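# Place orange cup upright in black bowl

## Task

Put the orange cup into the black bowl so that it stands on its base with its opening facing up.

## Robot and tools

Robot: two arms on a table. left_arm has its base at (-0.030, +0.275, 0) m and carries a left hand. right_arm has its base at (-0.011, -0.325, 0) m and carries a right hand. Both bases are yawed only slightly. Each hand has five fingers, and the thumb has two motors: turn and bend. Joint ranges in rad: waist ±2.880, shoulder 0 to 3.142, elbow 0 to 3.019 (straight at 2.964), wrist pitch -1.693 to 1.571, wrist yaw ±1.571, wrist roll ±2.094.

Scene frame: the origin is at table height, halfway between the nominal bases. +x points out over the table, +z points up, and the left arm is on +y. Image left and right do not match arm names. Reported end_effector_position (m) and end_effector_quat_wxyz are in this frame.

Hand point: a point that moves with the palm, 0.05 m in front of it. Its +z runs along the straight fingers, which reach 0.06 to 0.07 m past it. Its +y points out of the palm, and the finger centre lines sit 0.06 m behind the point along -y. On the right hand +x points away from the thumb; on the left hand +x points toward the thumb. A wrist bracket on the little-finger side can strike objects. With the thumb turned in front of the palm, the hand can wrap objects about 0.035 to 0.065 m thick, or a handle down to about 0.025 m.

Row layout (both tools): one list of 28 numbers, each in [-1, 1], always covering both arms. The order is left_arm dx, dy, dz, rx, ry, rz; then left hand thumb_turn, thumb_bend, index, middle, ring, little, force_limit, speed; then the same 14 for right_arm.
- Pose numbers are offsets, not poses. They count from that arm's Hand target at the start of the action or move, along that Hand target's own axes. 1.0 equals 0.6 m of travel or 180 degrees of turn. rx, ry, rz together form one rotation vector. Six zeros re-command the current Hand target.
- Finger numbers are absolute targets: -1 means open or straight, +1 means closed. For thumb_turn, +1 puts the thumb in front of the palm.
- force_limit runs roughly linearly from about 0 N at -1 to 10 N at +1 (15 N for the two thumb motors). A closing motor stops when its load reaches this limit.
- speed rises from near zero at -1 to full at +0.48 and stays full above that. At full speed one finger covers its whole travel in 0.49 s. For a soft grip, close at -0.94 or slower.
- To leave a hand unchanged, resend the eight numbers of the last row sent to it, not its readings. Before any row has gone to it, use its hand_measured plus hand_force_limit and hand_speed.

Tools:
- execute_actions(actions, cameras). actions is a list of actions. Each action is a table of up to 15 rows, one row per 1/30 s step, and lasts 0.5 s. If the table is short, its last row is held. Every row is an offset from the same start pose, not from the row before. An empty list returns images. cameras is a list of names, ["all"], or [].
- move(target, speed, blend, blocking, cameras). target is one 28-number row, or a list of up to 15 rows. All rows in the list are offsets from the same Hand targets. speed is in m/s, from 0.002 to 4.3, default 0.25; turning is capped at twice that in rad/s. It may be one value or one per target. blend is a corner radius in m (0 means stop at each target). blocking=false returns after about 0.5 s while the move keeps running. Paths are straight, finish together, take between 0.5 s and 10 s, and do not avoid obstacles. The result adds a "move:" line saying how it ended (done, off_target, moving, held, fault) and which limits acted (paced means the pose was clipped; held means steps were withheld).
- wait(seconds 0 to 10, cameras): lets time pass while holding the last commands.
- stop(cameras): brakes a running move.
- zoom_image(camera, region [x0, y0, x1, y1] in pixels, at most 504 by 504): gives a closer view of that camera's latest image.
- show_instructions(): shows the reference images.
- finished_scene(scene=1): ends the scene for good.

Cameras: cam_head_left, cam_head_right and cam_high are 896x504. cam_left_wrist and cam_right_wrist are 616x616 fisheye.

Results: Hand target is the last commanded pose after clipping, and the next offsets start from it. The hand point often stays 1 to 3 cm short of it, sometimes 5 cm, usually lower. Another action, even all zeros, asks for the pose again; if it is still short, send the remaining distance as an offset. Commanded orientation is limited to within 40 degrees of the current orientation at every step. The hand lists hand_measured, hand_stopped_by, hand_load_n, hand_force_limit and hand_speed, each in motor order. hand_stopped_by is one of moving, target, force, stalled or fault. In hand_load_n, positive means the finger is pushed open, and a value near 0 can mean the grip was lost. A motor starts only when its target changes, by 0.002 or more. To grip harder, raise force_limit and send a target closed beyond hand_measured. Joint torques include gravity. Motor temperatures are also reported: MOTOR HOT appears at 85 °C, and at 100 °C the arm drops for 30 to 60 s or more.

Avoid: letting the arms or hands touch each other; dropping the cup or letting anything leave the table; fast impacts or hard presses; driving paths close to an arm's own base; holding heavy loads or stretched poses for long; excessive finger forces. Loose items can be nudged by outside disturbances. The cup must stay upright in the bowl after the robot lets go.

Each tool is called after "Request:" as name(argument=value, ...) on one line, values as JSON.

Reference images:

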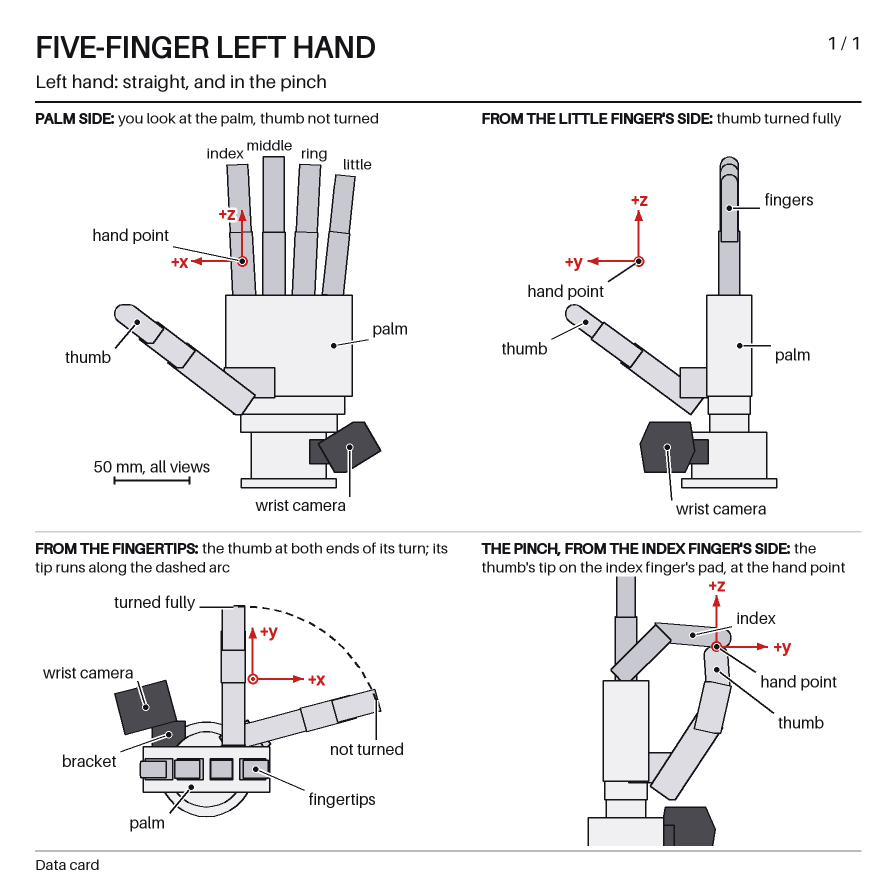

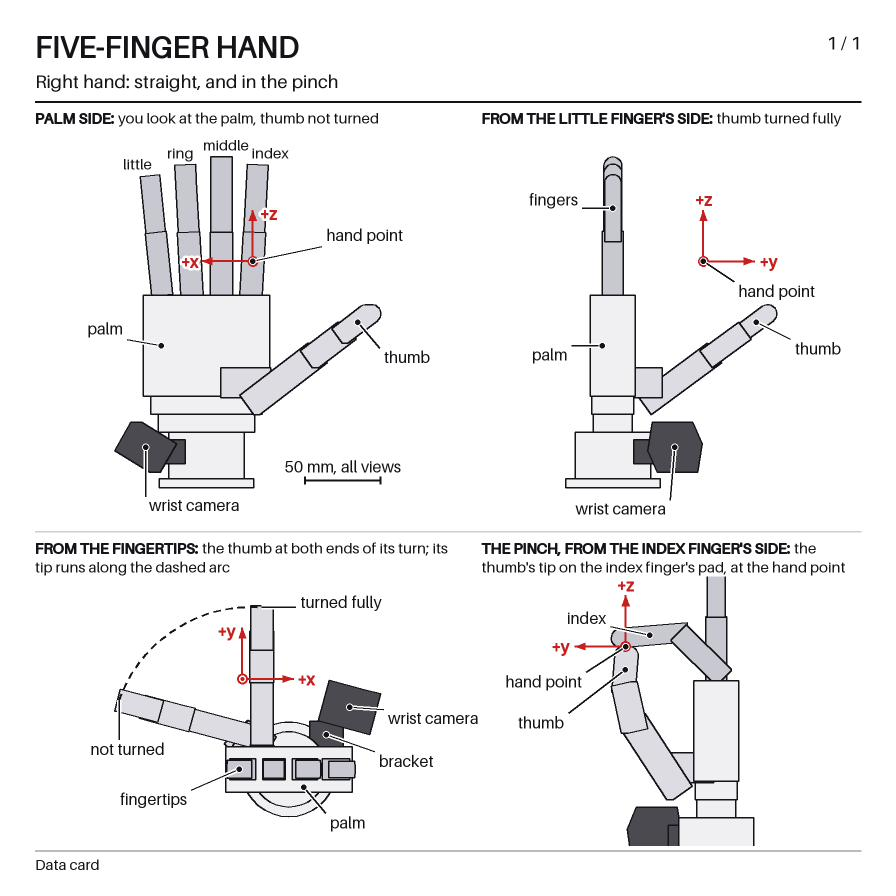

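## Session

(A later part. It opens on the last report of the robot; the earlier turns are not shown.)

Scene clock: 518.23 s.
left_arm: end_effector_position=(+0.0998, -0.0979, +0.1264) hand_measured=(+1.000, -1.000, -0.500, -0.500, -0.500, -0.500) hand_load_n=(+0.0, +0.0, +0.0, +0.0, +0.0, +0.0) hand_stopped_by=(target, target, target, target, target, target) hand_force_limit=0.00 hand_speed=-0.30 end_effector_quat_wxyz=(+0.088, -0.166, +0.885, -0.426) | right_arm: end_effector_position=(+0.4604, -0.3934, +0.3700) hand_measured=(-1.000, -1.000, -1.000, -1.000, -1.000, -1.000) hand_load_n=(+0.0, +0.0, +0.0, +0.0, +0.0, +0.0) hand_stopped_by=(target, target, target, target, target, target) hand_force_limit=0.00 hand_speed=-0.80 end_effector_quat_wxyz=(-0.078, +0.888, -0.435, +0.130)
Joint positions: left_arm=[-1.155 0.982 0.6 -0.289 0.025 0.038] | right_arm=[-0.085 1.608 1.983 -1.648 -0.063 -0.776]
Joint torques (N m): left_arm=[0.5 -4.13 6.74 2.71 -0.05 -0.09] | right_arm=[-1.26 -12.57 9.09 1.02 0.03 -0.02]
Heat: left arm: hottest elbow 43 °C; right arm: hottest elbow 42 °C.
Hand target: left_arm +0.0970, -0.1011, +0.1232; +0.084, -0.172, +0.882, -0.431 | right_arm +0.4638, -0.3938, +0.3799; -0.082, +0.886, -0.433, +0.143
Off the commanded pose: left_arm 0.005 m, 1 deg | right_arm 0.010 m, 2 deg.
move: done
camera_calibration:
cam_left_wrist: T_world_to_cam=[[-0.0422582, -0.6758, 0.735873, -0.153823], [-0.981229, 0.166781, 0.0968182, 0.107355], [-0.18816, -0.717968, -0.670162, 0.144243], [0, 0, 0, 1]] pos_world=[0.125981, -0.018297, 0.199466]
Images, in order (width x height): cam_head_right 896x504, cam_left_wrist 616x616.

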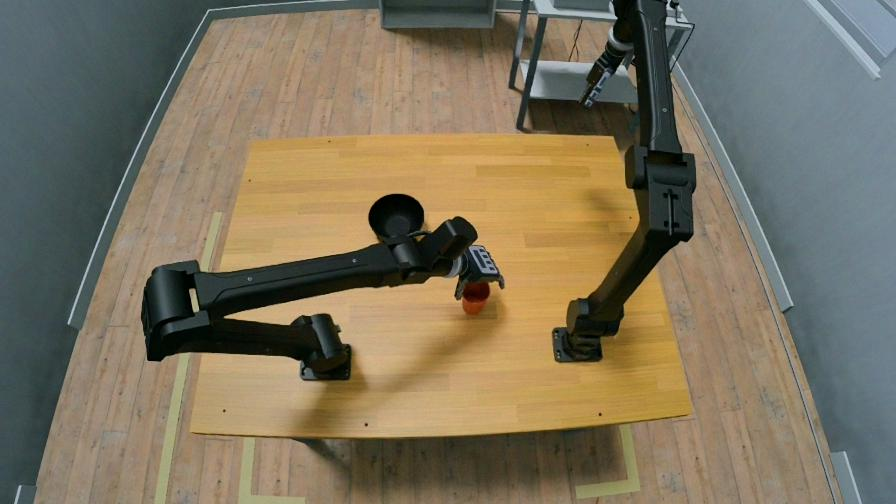

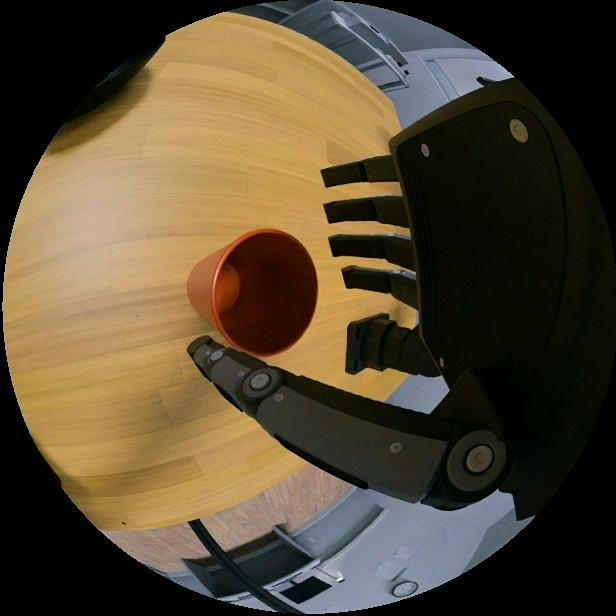

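Request:
move(target=[0, 0.0447, 0.0349, 0, 0, 0, 1, -1, -0.5, -0.5, -0.5, -0.5, 0, -0.3, 0, 0, 0, 0, 0, 0, -1, -1, -1, -1, -1, -1, 0, -0.8], speed=0.08, cameras=["cam_head_left", "cam_head_right", "cam_high", "cam_left_wrist"])

Request:
zoom_image(camera="cam_left_wrist", region=[150, 200, 450, 450])

Request:
zoom_image(camera="cam_head_right", region=[420, 210, 540, 330])

Request:
zoom_image(camera="cam_head_left", region=[420, 210, 540, 330])

Request:
zoom_image(camera="cam_high", region=[350, 0, 470, 80])

Scene clock: 566.20 s.
left_arm: end_effector_position=(+0.0999, -0.0982, +0.0929) hand_measured=(+1.000, -1.000, -0.500, -0.500, -0.500, -0.500) hand_load_n=(+0.0, +0.0, +0.0, +0.0, +0.0, +0.0) hand_stopped_by=(target, target, target, target, target, target) hand_force_limit=0.00 hand_speed=-0.30 end_effector_quat_wxyz=(+0.088, -0.166, +0.884, -0.427) | right_arm: end_effector_position=(+0.4604, -0.3934, +0.3700) hand_measured=(-1.000, -1.000, -1.000, -1.000, -1.000, -1.000) hand_load_n=(+0.0, +0.0, +0.0, +0.0, +0.0, +0.0) hand_stopped_by=(target, target, target, target, target, target) hand_force_limit=0.00 hand_speed=-0.80 end_effector_quat_wxyz=(-0.078, +0.888, -0.435, +0.130)
Joint positions: left_arm=[-1.155 1.037 0.533 -0.165 0.025 0.038] | right_arm=[-0.085 1.608 1.983 -1.648 -0.063 -0.776]
Joint torques (N m): left_arm=[0.5 -4.13 6.46 2.73 -0.05 -0.09] | right_arm=[-1.85 -12.16 9.18 1.05 -0.01 -0.04]
Heat: left arm: hottest elbow 41 °C; right arm: hottest elbow 42 °C.
Hand target: left_arm +0.0970, -0.1011, +0.0892; +0.084, -0.172, +0.882, -0.431 | right_arm +0.4638, -0.3938, +0.3799; -0.082, +0.886, -0.433, +0.143
Off the commanded pose: left_arm 0.005 m, 1 deg | right_arm 0.010 m, 2 deg.
move: done
camera_calibration:
cam_left_wrist: T_world_to_cam=[[-0.0429052, -0.674282, 0.737226, -0.129284], [-0.981314, 0.166978, 0.0956105, 0.110841], [-0.187569, -0.719348, -0.668847, 0.121336], [0, 0, 0, 1]] pos_world=[0.125981, -0.0183989, 0.165869]
Images, in order (width x height): cam_head_left 896x504, cam_head_right 896x504, cam_high 896x504, cam_left_wrist 616x616.

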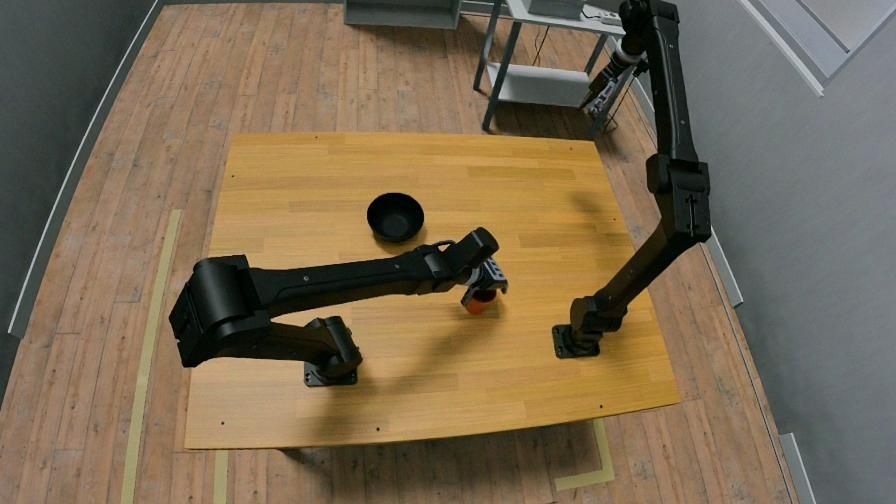

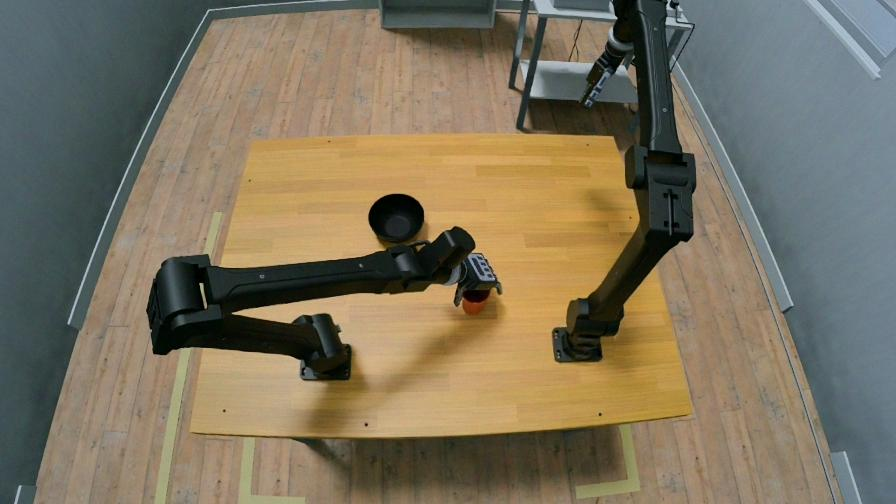

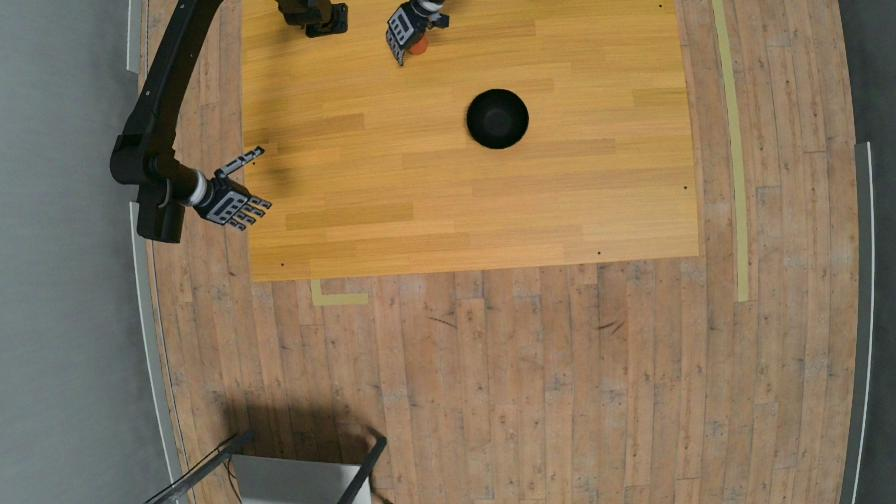

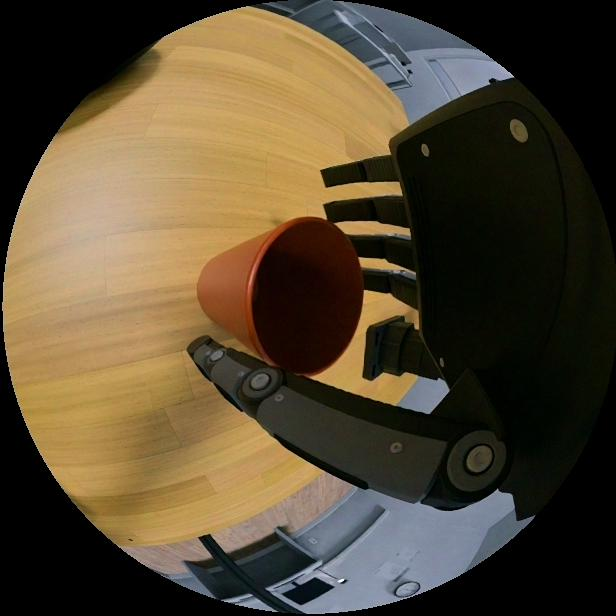

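Scaled by 1.680 from the camera's 616x616 image, which has a finer 880x880 frame.

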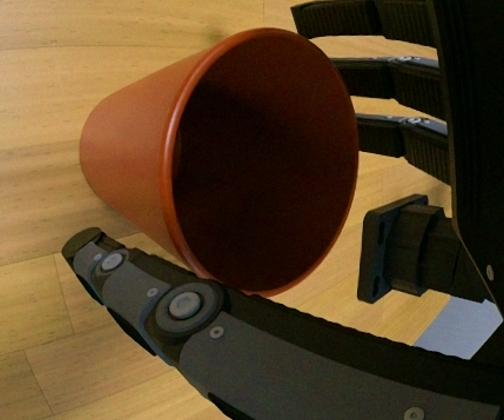

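Scaled by 4.200 from the camera's 896x504 image, which has a finer 1280x720 frame.

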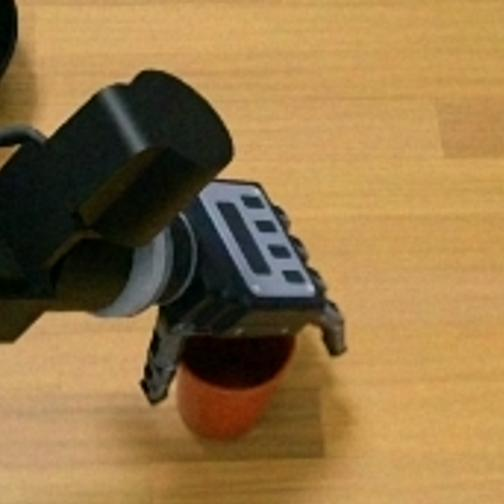

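Scaled by 4.200 from the camera's 896x504 image, which has a finer 1280x720 frame.

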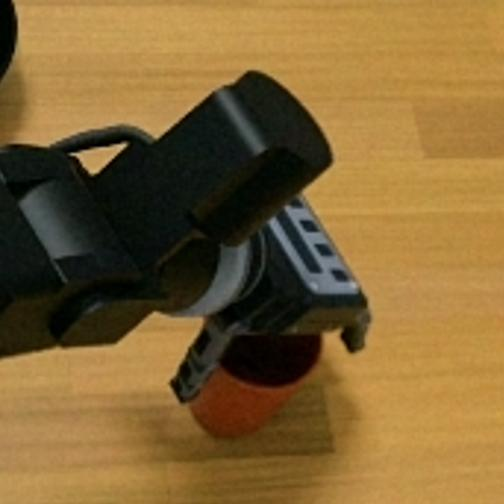

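Scaled by 4.200 from the camera's 896x504 image, which has a finer 1280x720 frame.

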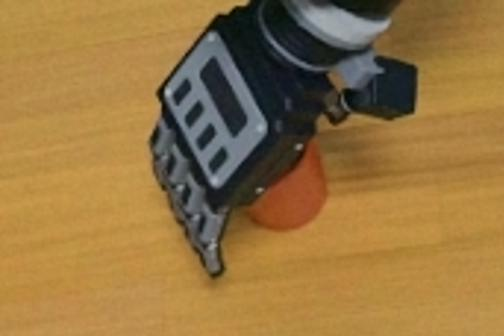

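Request:
move(target=[0, -0.0123, 0.0158, 0, 0, 0, 1, -1, -0.5, -0.5, -0.5, -0.5, 0, -0.3, 0, 0, 0, 0, 0, 0, -1, -1, -1, -1, -1, -1, 0, -0.8], speed=0.05, cameras=["cam_head_left", "cam_head_right", "cam_left_wrist"])

Request:
zoom_image(camera="cam_left_wrist", region=[150, 200, 450, 450])

Request:
zoom_image(camera="cam_head_right", region=[440, 250, 520, 330])

Request:
zoom_image(camera="cam_head_left", region=[440, 250, 520, 330])

Scene clock: 602.07 s.
left_arm: end_effector_position=(+0.1003, -0.0996, +0.0809) hand_measured=(+1.000, -1.000, -0.500, -0.500, -0.500, -0.500) hand_load_n=(+0.0, -0.5, +0.0, +0.0, +0.0, +0.0) hand_stopped_by=(target, target, target, target, target, target) hand_force_limit=0.00 hand_speed=-0.30 end_effector_quat_wxyz=(+0.086, -0.167, +0.890, -0.416) | right_arm: end_effector_position=(+0.4604, -0.3934, +0.3700) hand_measured=(-1.000, -1.000, -1.000, -1.000, -1.000, -1.000) hand_load_n=(+0.0, +0.0, +0.0, +0.0, +0.0, +0.0) hand_stopped_by=(target, target, target, target, target, target) hand_force_limit=0.00 hand_speed=-0.80 end_effector_quat_wxyz=(-0.078, +0.888, -0.435, +0.130)
Joint positions: left_arm=[-1.156 1.075 0.533 -0.151 0.024 0.037] | right_arm=[-0.085 1.608 1.983 -1.648 -0.063 -0.776]
Joint torques (N m): left_arm=[0.5 -4.54 8.08 2.61 -0.04 -0.1] | right_arm=[-1.85 -12.45 9.01 1.01 0.03 0.03]
Heat: left arm: hottest elbow 40 °C; right arm: hottest elbow 42 °C.
Hand target: left_arm +0.1016, -0.1122, +0.0891; +0.084, -0.172, +0.882, -0.431 | right_arm +0.4638, -0.3938, +0.3799; -0.082, +0.886, -0.433, +0.143
Off the commanded pose: left_arm 0.015 m, 2 deg | right_arm 0.010 m, 2 deg.
move: off_target (left_arm)
camera_calibration:
cam_left_wrist: T_world_to_cam=[[-0.035853, -0.690316, 0.722619, -0.122527], [-0.980273, 0.164928, 0.108919, 0.111187], [-0.194369, -0.704459, -0.682611, 0.115609], [0, 0, 0, 1]] pos_world=[0.127072, -0.0214781, 0.155346]
Images, in order (width x height): cam_head_left 896x504, cam_head_right 896x504, cam_left_wrist 616x616.

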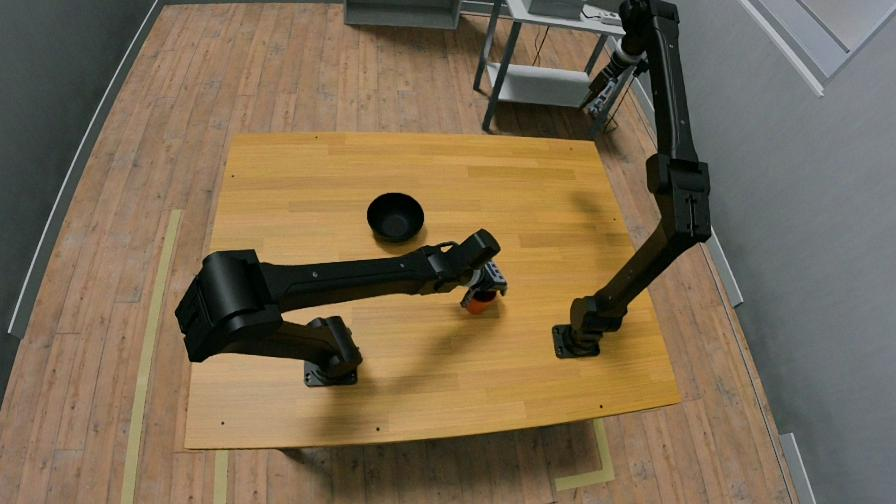

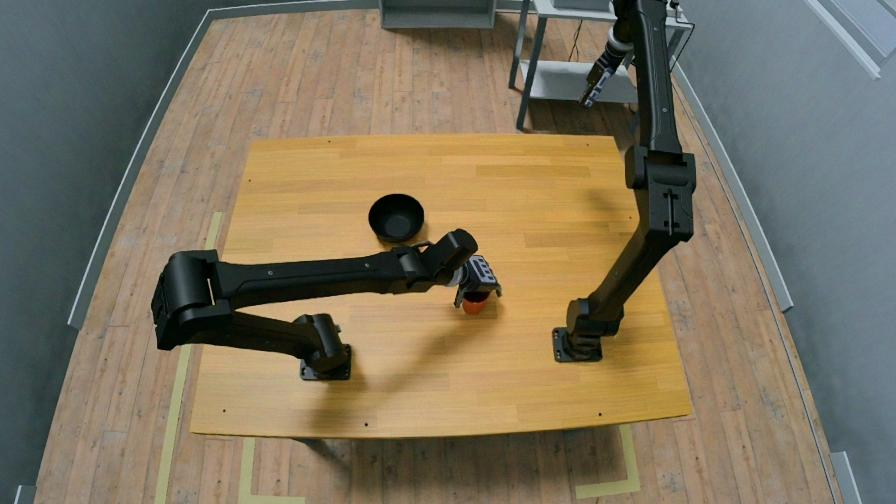

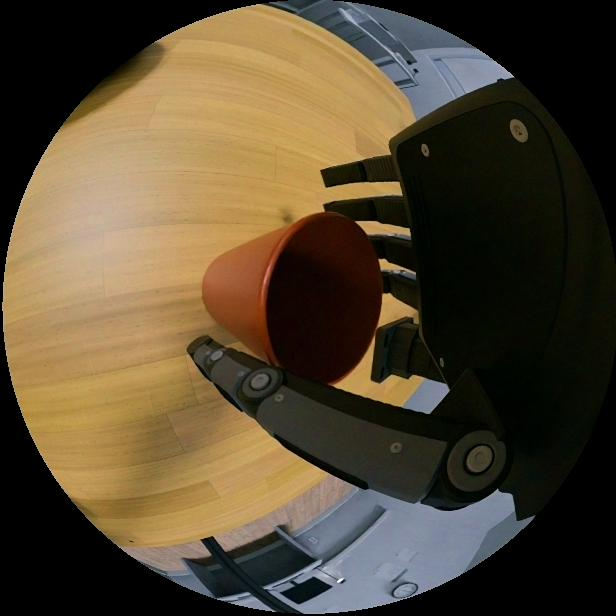

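Scaled by 1.680 from the camera's 616x616 image, which has a finer 880x880 frame.

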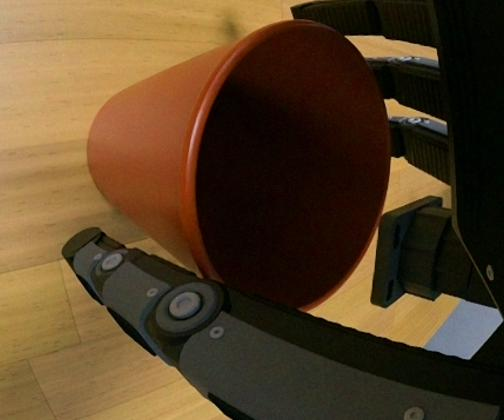

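Scaled by 6.300 from the camera's 896x504 image, which has a finer 1280x720 frame.

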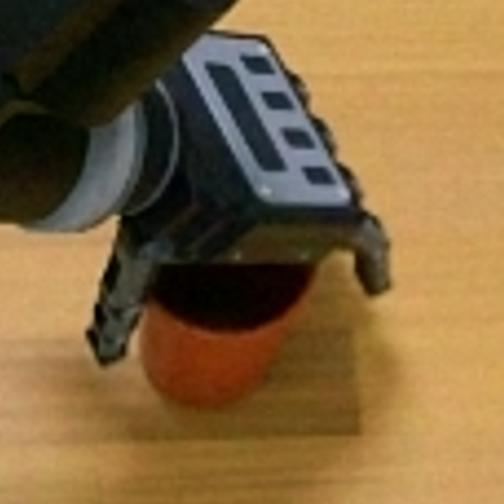

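Scaled by 6.300 from the camera's 896x504 image, which has a finer 1280x720 frame.

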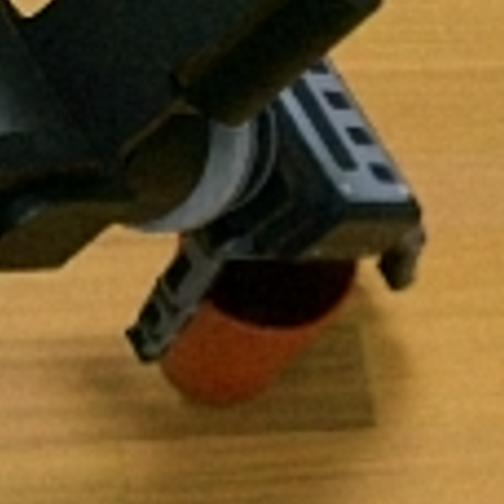

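Request:
move(target=[0, -0.0233, 0.0057, 0, 0, 0, 1, -1, -0.5, -0.5, -0.5, -0.5, 0, -0.3, 0, 0, 0, 0, 0, 0, -1, -1, -1, -1, -1, -1, 0, -0.8], speed=0.05, cameras=["cam_head_left", "cam_head_right", "cam_left_wrist"])

Request:
zoom_image(camera="cam_left_wrist", region=[150, 200, 450, 450])

Request:
zoom_image(camera="cam_head_right", region=[440, 250, 520, 330])

Scene clock: 637.30 s.
left_arm: end_effector_position=(+0.0997, -0.0990, +0.0753) hand_measured=(+1.000, -1.000, -0.500, -0.500, -0.500, -0.500) hand_load_n=(+0.0, +0.0, +0.0, +0.0, +0.0, +0.0) hand_stopped_by=(target, target, target, target, target, target) hand_force_limit=0.00 hand_speed=-0.30 end_effector_quat_wxyz=(+0.084, -0.168, +0.893, -0.410) | right_arm: end_effector_position=(+0.4604, -0.3934, +0.3700) hand_measured=(-1.000, -1.000, -1.000, -1.000, -1.000, -1.000) hand_load_n=(+0.0, -0.5, +0.0, +0.0, +0.0, +0.0) hand_stopped_by=(target, target, target, target, target, target) hand_force_limit=0.00 hand_speed=-0.80 end_effector_quat_wxyz=(-0.078, +0.888, -0.435, +0.130)
Joint positions: left_arm=[-1.156 1.09 0.533 -0.151 0.024 0.037] | right_arm=[-0.085 1.608 1.983 -1.648 -0.063 -0.776]
Joint torques (N m): left_arm=[0.44 -4.6 10.69 1.68 -0.05 -0.08] | right_arm=[-1.73 -12.45 9.2 0.98 0.02 -0.02]
Heat: left arm: hottest elbow 41 °C; right arm: hottest elbow 42 °C.
Hand target: left_arm +0.1058, -0.1226, +0.0980; +0.084, -0.172, +0.882, -0.431 | right_arm +0.4638, -0.3938, +0.3799; -0.082, +0.886, -0.433, +0.143
Off the commanded pose: left_arm 0.033 m, 3 deg | right_arm 0.010 m, 2 deg.
move: off_target (left_arm)
camera_calibration:
cam_left_wrist: T_world_to_cam=[[-0.0312177, -0.69992, 0.713539, -0.118893], [-0.979543, 0.163414, 0.117439, 0.110268], [-0.1988, -0.695276, -0.690702, 0.114011], [0, 0, 0, 1]] pos_world=[0.126966, -0.0219653, 0.150632]
Images, in order (width x height): cam_head_left 896x504, cam_head_right 896x504, cam_left_wrist 616x616.

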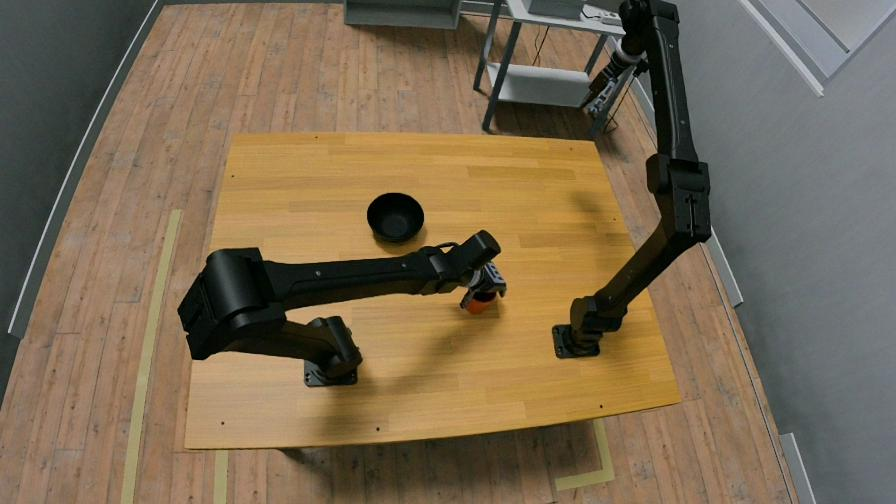

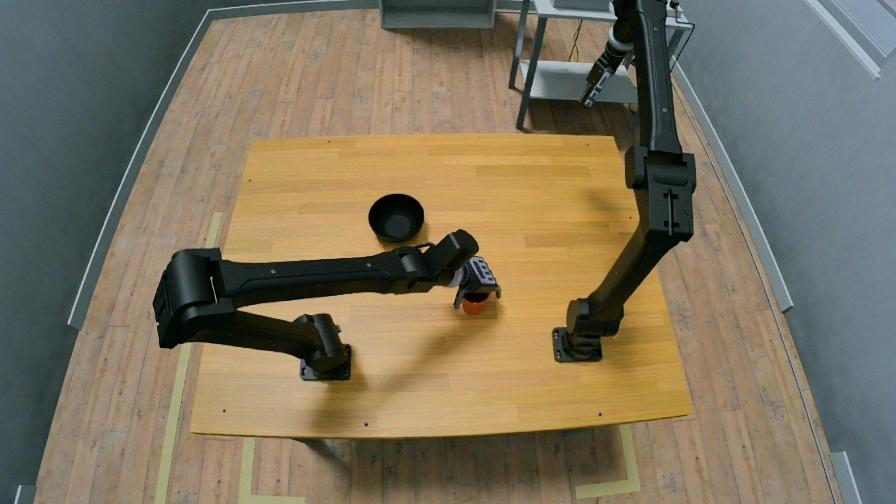

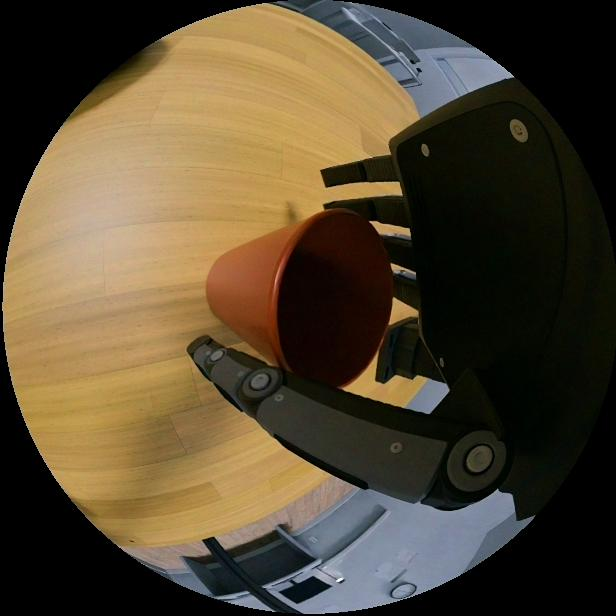

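Scaled by 1.680 from the camera's 616x616 image, which has a finer 880x880 frame.

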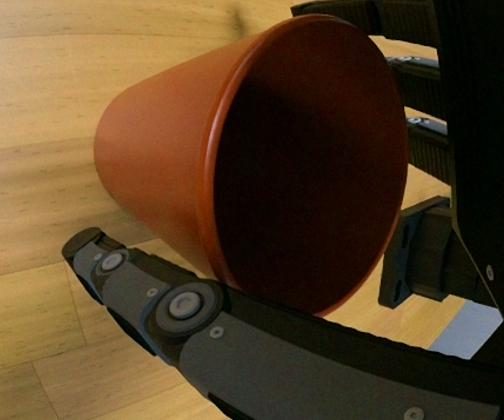

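Scaled by 6.300 from the camera's 896x504 image, which has a finer 1280x720 frame.

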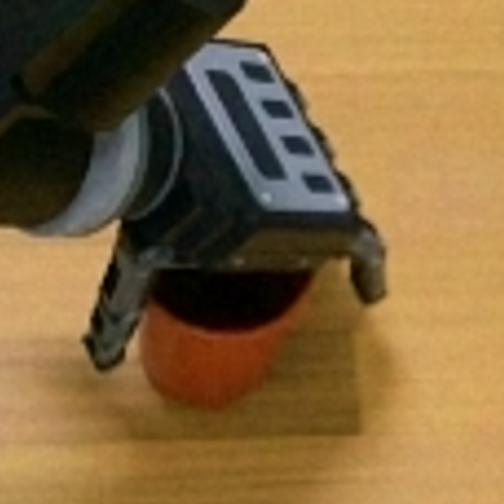

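Request:
move(target=[-0.0005, -0.0308, -0.0470, 0, 0, 0, 1, -1, -0.5, -0.5, -0.5, -0.5, 0, -0.3, 0, 0, 0, 0, 0, 0, -1, -1, -1, -1, -1, -1, 0, -0.8], speed=0.08)

Scene clock: 666.50 s.
left_arm: end_effector_position=(+0.0977, -0.0946, +0.1021) hand_measured=(+1.000, -1.000, -0.500, -0.500, -0.500, -0.500) hand_load_n=(+0.0, +0.0, +0.0, +0.0, +0.0, +0.0) hand_stopped_by=(target, target, target, target, target, target) hand_force_limit=0.00 hand_speed=-0.30 end_effector_quat_wxyz=(+0.084, -0.168, +0.892, -0.410) | right_arm: end_effector_position=(+0.4604, -0.3934, +0.3700) hand_measured=(-1.000, -1.000, -1.000, -1.000, -1.000, -1.000) hand_load_n=(+0.0, +0.0, +0.0, +0.0, +0.0, +0.0) hand_stopped_by=(target, target, target, target, target, target) hand_force_limit=0.00 hand_speed=-0.80 end_effector_quat_wxyz=(-0.078, +0.888, -0.435, +0.130)
Joint positions: left_arm=[-1.156 1.023 0.571 -0.255 0.024 0.037] | right_arm=[-0.085 1.608 1.983 -1.648 -0.063 -0.776]
Joint torques (N m): left_arm=[0.67 -5.54 11.08 0.92 0 -0.08] | right_arm=[-1.55 -12.57 9.17 0.95 0.03 -0.03]
Heat: left arm: hottest elbow 44 °C; right arm: hottest elbow 42 °C.
Hand target: left_arm +0.1020, -0.1125, +0.1301; +0.084, -0.172, +0.882, -0.431 | right_arm +0.4638, -0.3938, +0.3799; -0.082, +0.886, -0.433, +0.143
Off the commanded pose: left_arm 0.033 m, 3 deg | right_arm 0.010 m, 2 deg.
move: off_target (left_arm)

Request:
move(target=[0, -0.0657, -0.0513, 0, 0, 0, 1, -1, -0.5, -0.5, -0.5, -0.5, 0, -0.3, 0, 0, 0, 0, 0, 0, -1, -1, -1, -1, -1, -1, 0, -0.8], speed=0.1)

Scene clock: 675.33 s.
left_arm: end_effector_position=(+0.0986, -0.0966, +0.1495) hand_measured=(+1.000, -1.000, -0.500, -0.500, -0.500, -0.500) hand_load_n=(+0.0, +0.0, +0.0, +0.0, +0.0, +0.0) hand_stopped_by=(target, target, target, target, target, target) hand_force_limit=0.00 hand_speed=-0.30 end_effector_quat_wxyz=(+0.084, -0.168, +0.893, -0.409) | right_arm: end_effector_position=(+0.4604, -0.3934, +0.3700) hand_measured=(-1.000, -1.000, -1.000, -1.000, -1.000, -1.000) hand_load_n=(+0.0, -0.5, +0.0, +0.0, +0.0, +0.0) hand_stopped_by=(target, target, target, target, target, target) hand_force_limit=0.00 hand_speed=-0.80 end_effector_quat_wxyz=(-0.078, +0.888, -0.435, +0.130)
Joint positions: left_arm=[-1.156 0.969 0.674 -0.414 0.024 0.037] | right_arm=[-0.085 1.608 1.983 -1.648 -0.063 -0.776]
Joint torques (N m): left_arm=[0.67 -5.19 11.71 0.98 0 -0.08] | right_arm=[-1.38 -12.57 9.21 0.94 0.01 -0.03]
Heat: left arm: hottest elbow 45 °C; right arm: hottest elbow 42 °C.
Hand target: left_arm +0.1019, -0.1124, +0.1800; +0.084, -0.172, +0.882, -0.431 | right_arm +0.4638, -0.3938, +0.3799; -0.082, +0.886, -0.433, +0.143
Off the commanded pose: left_arm 0.035 m, 3 deg | right_arm 0.010 m, 2 deg.
move: off_target (left_arm)

Request:
move(target=[0, 0.0985, 0.0770, 0, 0, 0, 1, -1, -0.5, -0.5, -0.5, -0.5, 0, -0.3, 0, 0, 0, 0, 0, 0, -1, -1, -1, -1, -1, -1, 0, -0.8], speed=0.08)

Scene clock: 684.90 s.
left_arm: end_effector_position=(+0.1045, -0.1097, +0.1092) hand_measured=(+1.000, -1.000, -0.500, -0.500, -0.500, -0.500) hand_load_n=(+0.0, +0.0, +0.0, +0.0, +0.0, +0.0) hand_stopped_by=(target, target, target, target, target, target) hand_force_limit=0.00 hand_speed=-0.30 end_effector_quat_wxyz=(+0.088, -0.166, +0.884, -0.427) | right_arm: end_effector_position=(+0.4604, -0.3934, +0.3700) hand_measured=(-1.000, -1.000, -1.000, -1.000, -1.000, -1.000) hand_load_n=(+0.0, +0.0, +0.0, +0.0, +0.0, +0.0) hand_stopped_by=(target, target, target, target, target, target) hand_force_limit=0.00 hand_speed=-0.80 end_effector_quat_wxyz=(-0.078, +0.888, -0.435, +0.130)
Joint positions: left_arm=[-1.156 1.049 0.589 -0.207 0.024 0.037] | right_arm=[-0.085 1.608 1.983 -1.648 -0.063 -0.776]
Joint torques (N m): left_arm=[0.62 -4.6 6.57 2.63 -0.03 -0.08] | right_arm=[-1.08 -12.34 8.98 1.11 -0.03 0.01]
Heat: left arm: hottest elbow 46 °C; right arm: hottest elbow 42 °C.
Hand target: left_arm +0.1020, -0.1126, +0.1051; +0.084, -0.172, +0.882, -0.431 | right_arm +0.4638, -0.3938, +0.3799; -0.082, +0.886, -0.433, +0.143
Off the commanded pose: left_arm 0.006 m, 1 deg | right_arm 0.010 m, 2 deg.
move: done

Request:
move(target=[0, 0.0244, 0.0191, 0, 0, 0, 1, -1, -0.5, -0.5, -0.5, -0.5, 0, -0.3, 0, 0, 0, 0, 0, 0, -1, -1, -1, -1, -1, -1, 0, -0.8], speed=0.06, cameras=["cam_head_left", "cam_head_right", "cam_left_wrist"])

Request:
zoom_image(camera="cam_left_wrist", region=[150, 200, 450, 450])

Request:
zoom_image(camera="cam_head_right", region=[440, 250, 520, 330])

Request:
zoom_image(camera="cam_head_left", region=[440, 250, 520, 330])

Scene clock: 700.93 s.
left_arm: end_effector_position=(+0.1046, -0.1100, +0.0906) hand_measured=(+1.000, -1.000, -0.500, -0.500, -0.500, -0.500) hand_load_n=(+0.0, +0.0, +0.0, +0.0, +0.0, +0.0) hand_stopped_by=(target, target, target, target, target, target) hand_force_limit=0.00 hand_speed=-0.30 end_effector_quat_wxyz=(+0.088, -0.166, +0.884, -0.427) | right_arm: end_effector_position=(+0.4604, -0.3934, +0.3700) hand_measured=(-1.000, -1.000, -1.000, -1.000, -1.000, -1.000) hand_load_n=(+0.0, +0.0, +0.0, +0.0, +0.0, +0.0) hand_stopped_by=(target, target, target, target, target, target) hand_force_limit=0.00 hand_speed=-0.80 end_effector_quat_wxyz=(-0.078, +0.888, -0.435, +0.130)
Joint positions: left_arm=[-1.156 1.084 0.556 -0.14 0.024 0.037] | right_arm=[-0.085 1.608 1.983 -1.648 -0.063 -0.776]
Joint torques (N m): left_arm=[0.62 -4.78 6.34 2.82 -0.03 -0.08] | right_arm=[-1.03 -12.28 9.06 1.09 0.01 -0.02]
Heat: left arm: hottest elbow 45 °C; right arm: hottest elbow 42 °C.
Hand target: left_arm +0.1020, -0.1126, +0.0864; +0.084, -0.172, +0.882, -0.431 | right_arm +0.4638, -0.3938, +0.3799; -0.082, +0.886, -0.433, +0.143
Off the commanded pose: left_arm 0.005 m, 1 deg | right_arm 0.010 m, 2 deg.
move: done
camera_calibration:
cam_left_wrist: T_world_to_cam=[[-0.043017, -0.67362, 0.737825, -0.135407], [-0.981273, 0.167278, 0.095511, 0.117663], [-0.18776, -0.719899, -0.668201, 0.112093], [0, 0, 0, 1]] pos_world=[0.130681, -0.0301997, 0.16357]
Images, in order (width x height): cam_head_left 896x504, cam_head_right 896x504, cam_left_wrist 616x616.

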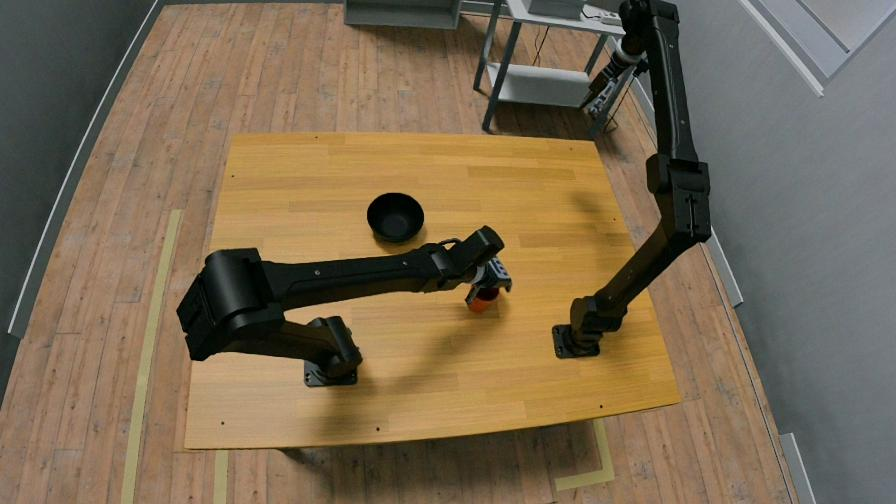

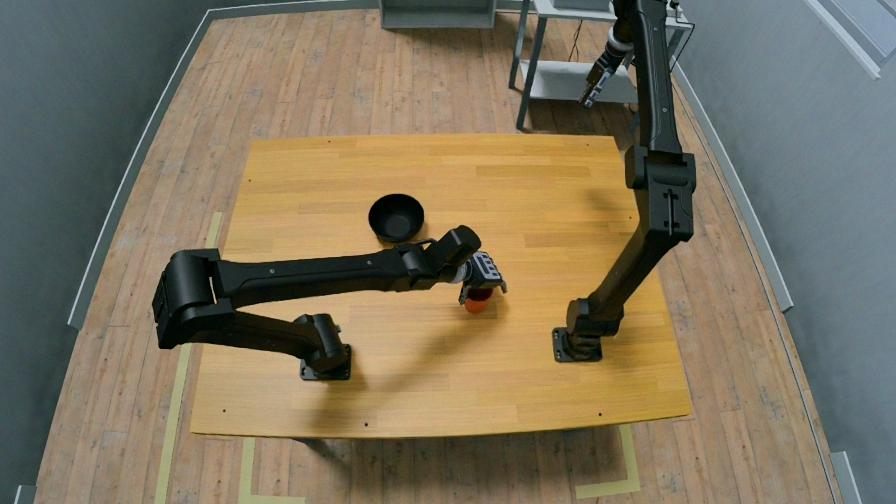

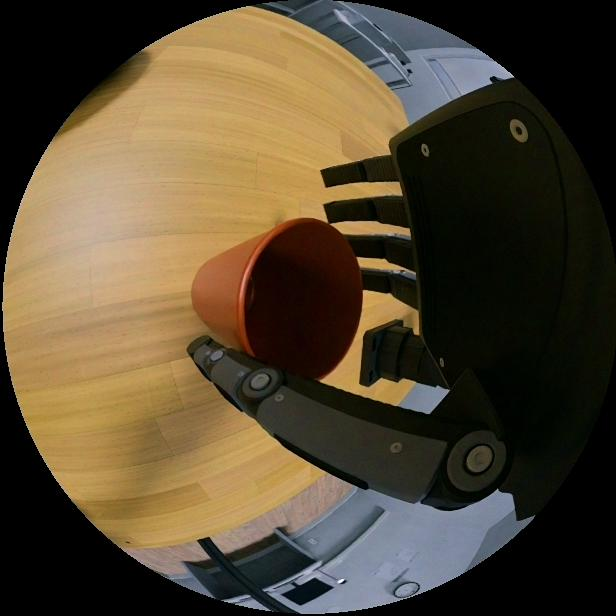

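Scaled by 1.680 from the camera's 616x616 image, which has a finer 880x880 frame.

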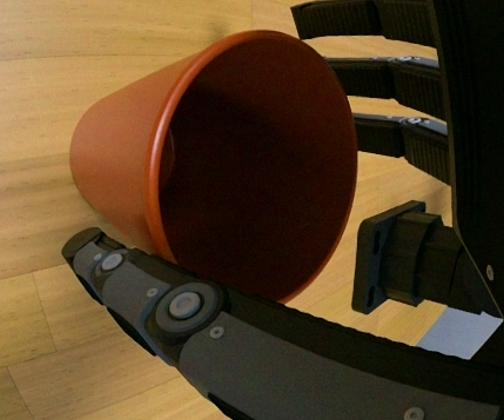

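Scaled by 6.300 from the camera's 896x504 image, which has a finer 1280x720 frame.

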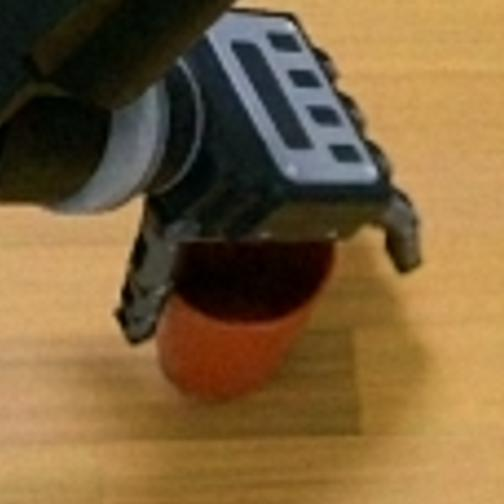

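Scaled by 6.300 from the camera's 896x504 image, which has a finer 1280x720 frame.

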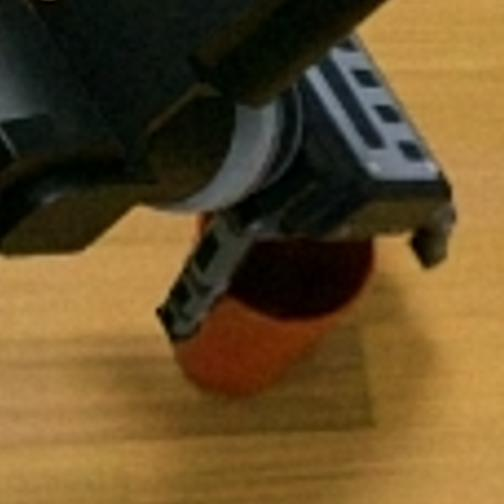

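Request:
move(target=[0, 0, 0, 0, 0, 0, 1, -1, -0.2, -0.2, -0.5, -0.5, -0.6, -0.94, 0, 0, 0, 0, 0, 0, -1, -1, -1, -1, -1, -1, 0, -0.8], cameras=["cam_head_left", "cam_head_right", "cam_left_wrist"])

Request:
zoom_image(camera="cam_left_wrist", region=[150, 200, 450, 450])

Request:
zoom_image(camera="cam_head_right", region=[440, 250, 520, 330])

Request:
zoom_image(camera="cam_head_left", region=[440, 250, 520, 330])

Scene clock: 732.00 s.
left_arm: end_effector_position=(+0.1046, -0.1100, +0.0906) hand_measured=(+1.000, -1.000, -0.200, -0.200, -0.500, -0.500) hand_load_n=(+0.0, +0.0, +0.0, +0.0, +0.0, +0.0) hand_stopped_by=(target, target, target, target, target, target) hand_force_limit=-0.60 hand_speed=-0.94 end_effector_quat_wxyz=(+0.088, -0.166, +0.884, -0.427) | right_arm: end_effector_position=(+0.4604, -0.3934, +0.3700) hand_measured=(-1.000, -1.000, -1.000, -1.000, -1.000, -1.000) hand_load_n=(+0.0, +0.0, +0.0, +0.0, +0.0, +0.0) hand_stopped_by=(target, target, target, target, target, target) hand_force_limit=0.00 hand_speed=-0.80 end_effector_quat_wxyz=(-0.078, +0.888, -0.435, +0.130)
Joint positions: left_arm=[-1.156 1.084 0.556 -0.14 0.024 0.037] | right_arm=[-0.085 1.608 1.983 -1.648 -0.063 -0.776]
Joint torques (N m): left_arm=[0.62 -4.78 6.32 2.73 -0.03 -0.08] | right_arm=[-1.38 -12.34 9.11 1.1 0.03 -0.01]
Heat: left arm: hottest elbow 43 °C; right arm: hottest elbow 42 °C.
Hand target: left_arm +0.1020, -0.1125, +0.0864; +0.084, -0.172, +0.882, -0.431 | right_arm +0.4638, -0.3938, +0.3799; -0.082, +0.886, -0.433, +0.143
Off the commanded pose: left_arm 0.006 m, 1 deg | right_arm 0.010 m, 2 deg.
move: done
camera_calibration:
cam_left_wrist: T_world_to_cam=[[-0.043017, -0.67362, 0.737825, -0.135407], [-0.981273, 0.167278, 0.095511, 0.117663], [-0.18776, -0.719899, -0.668201, 0.112093], [0, 0, 0, 1]] pos_world=[0.130681, -0.0301997, 0.16357]
Images, in order (width x height): cam_head_left 896x504, cam_head_right 896x504, cam_left_wrist 616x616.

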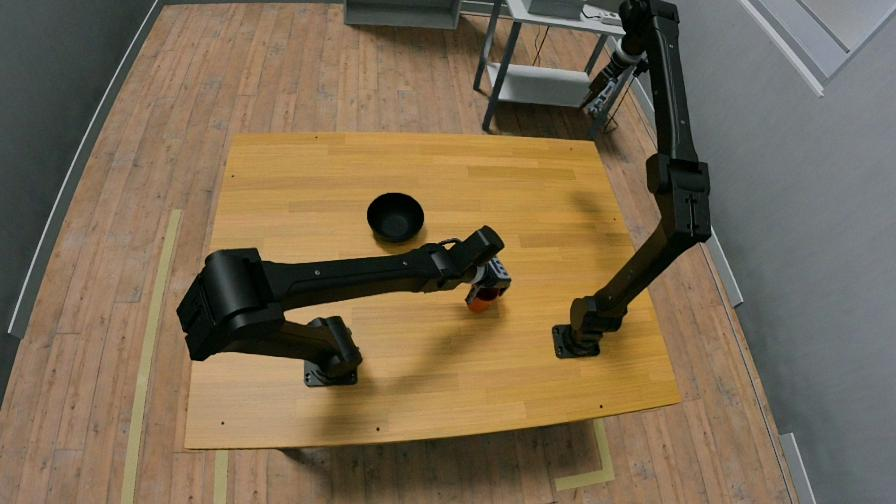

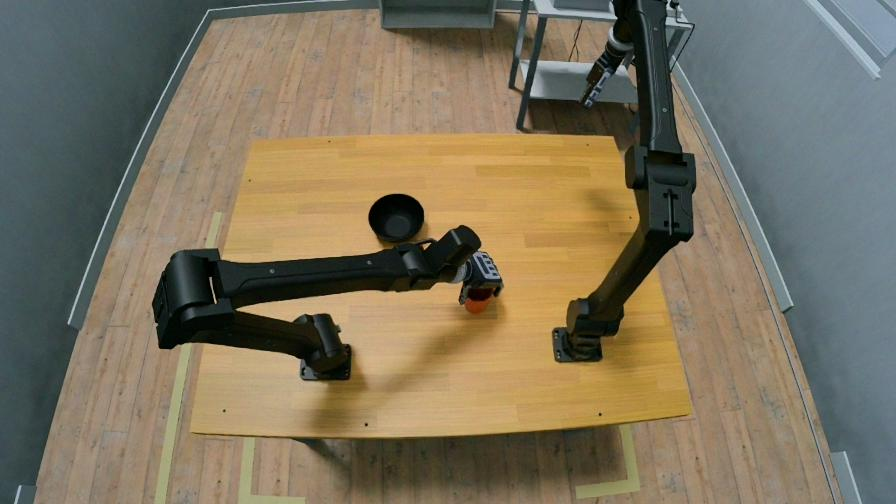

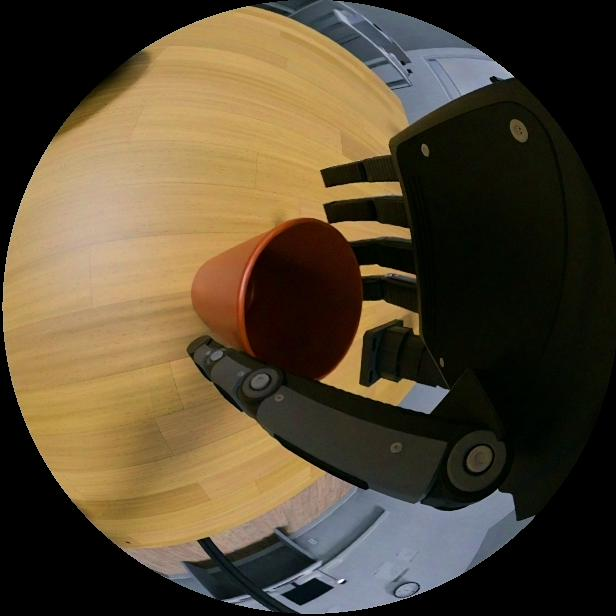

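Scaled by 1.680 from the camera's 616x616 image, which has a finer 880x880 frame.

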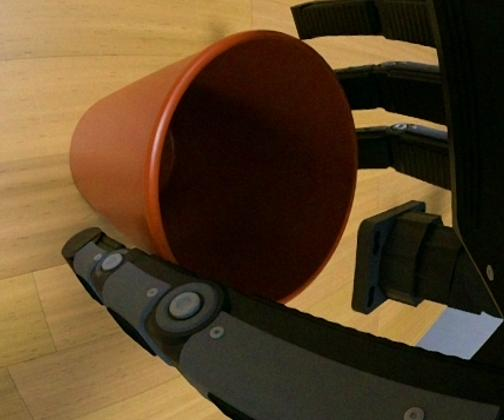

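Scaled by 6.300 from the camera's 896x504 image, which has a finer 1280x720 frame.

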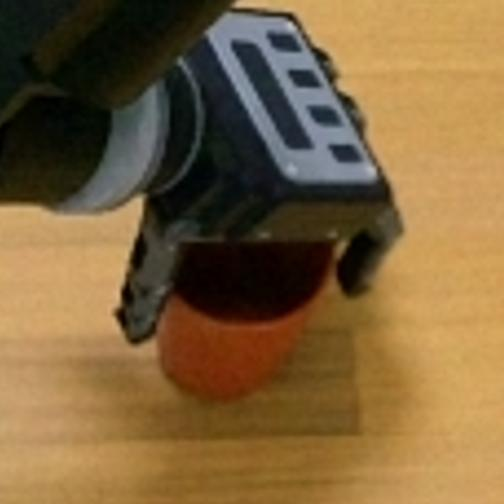

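Scaled by 6.300 from the camera's 896x504 image, which has a finer 1280x720 frame.

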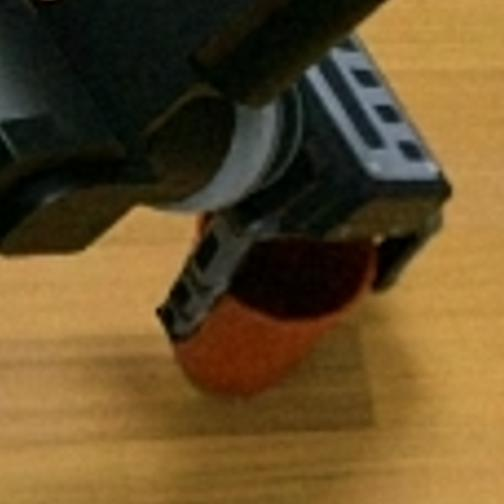

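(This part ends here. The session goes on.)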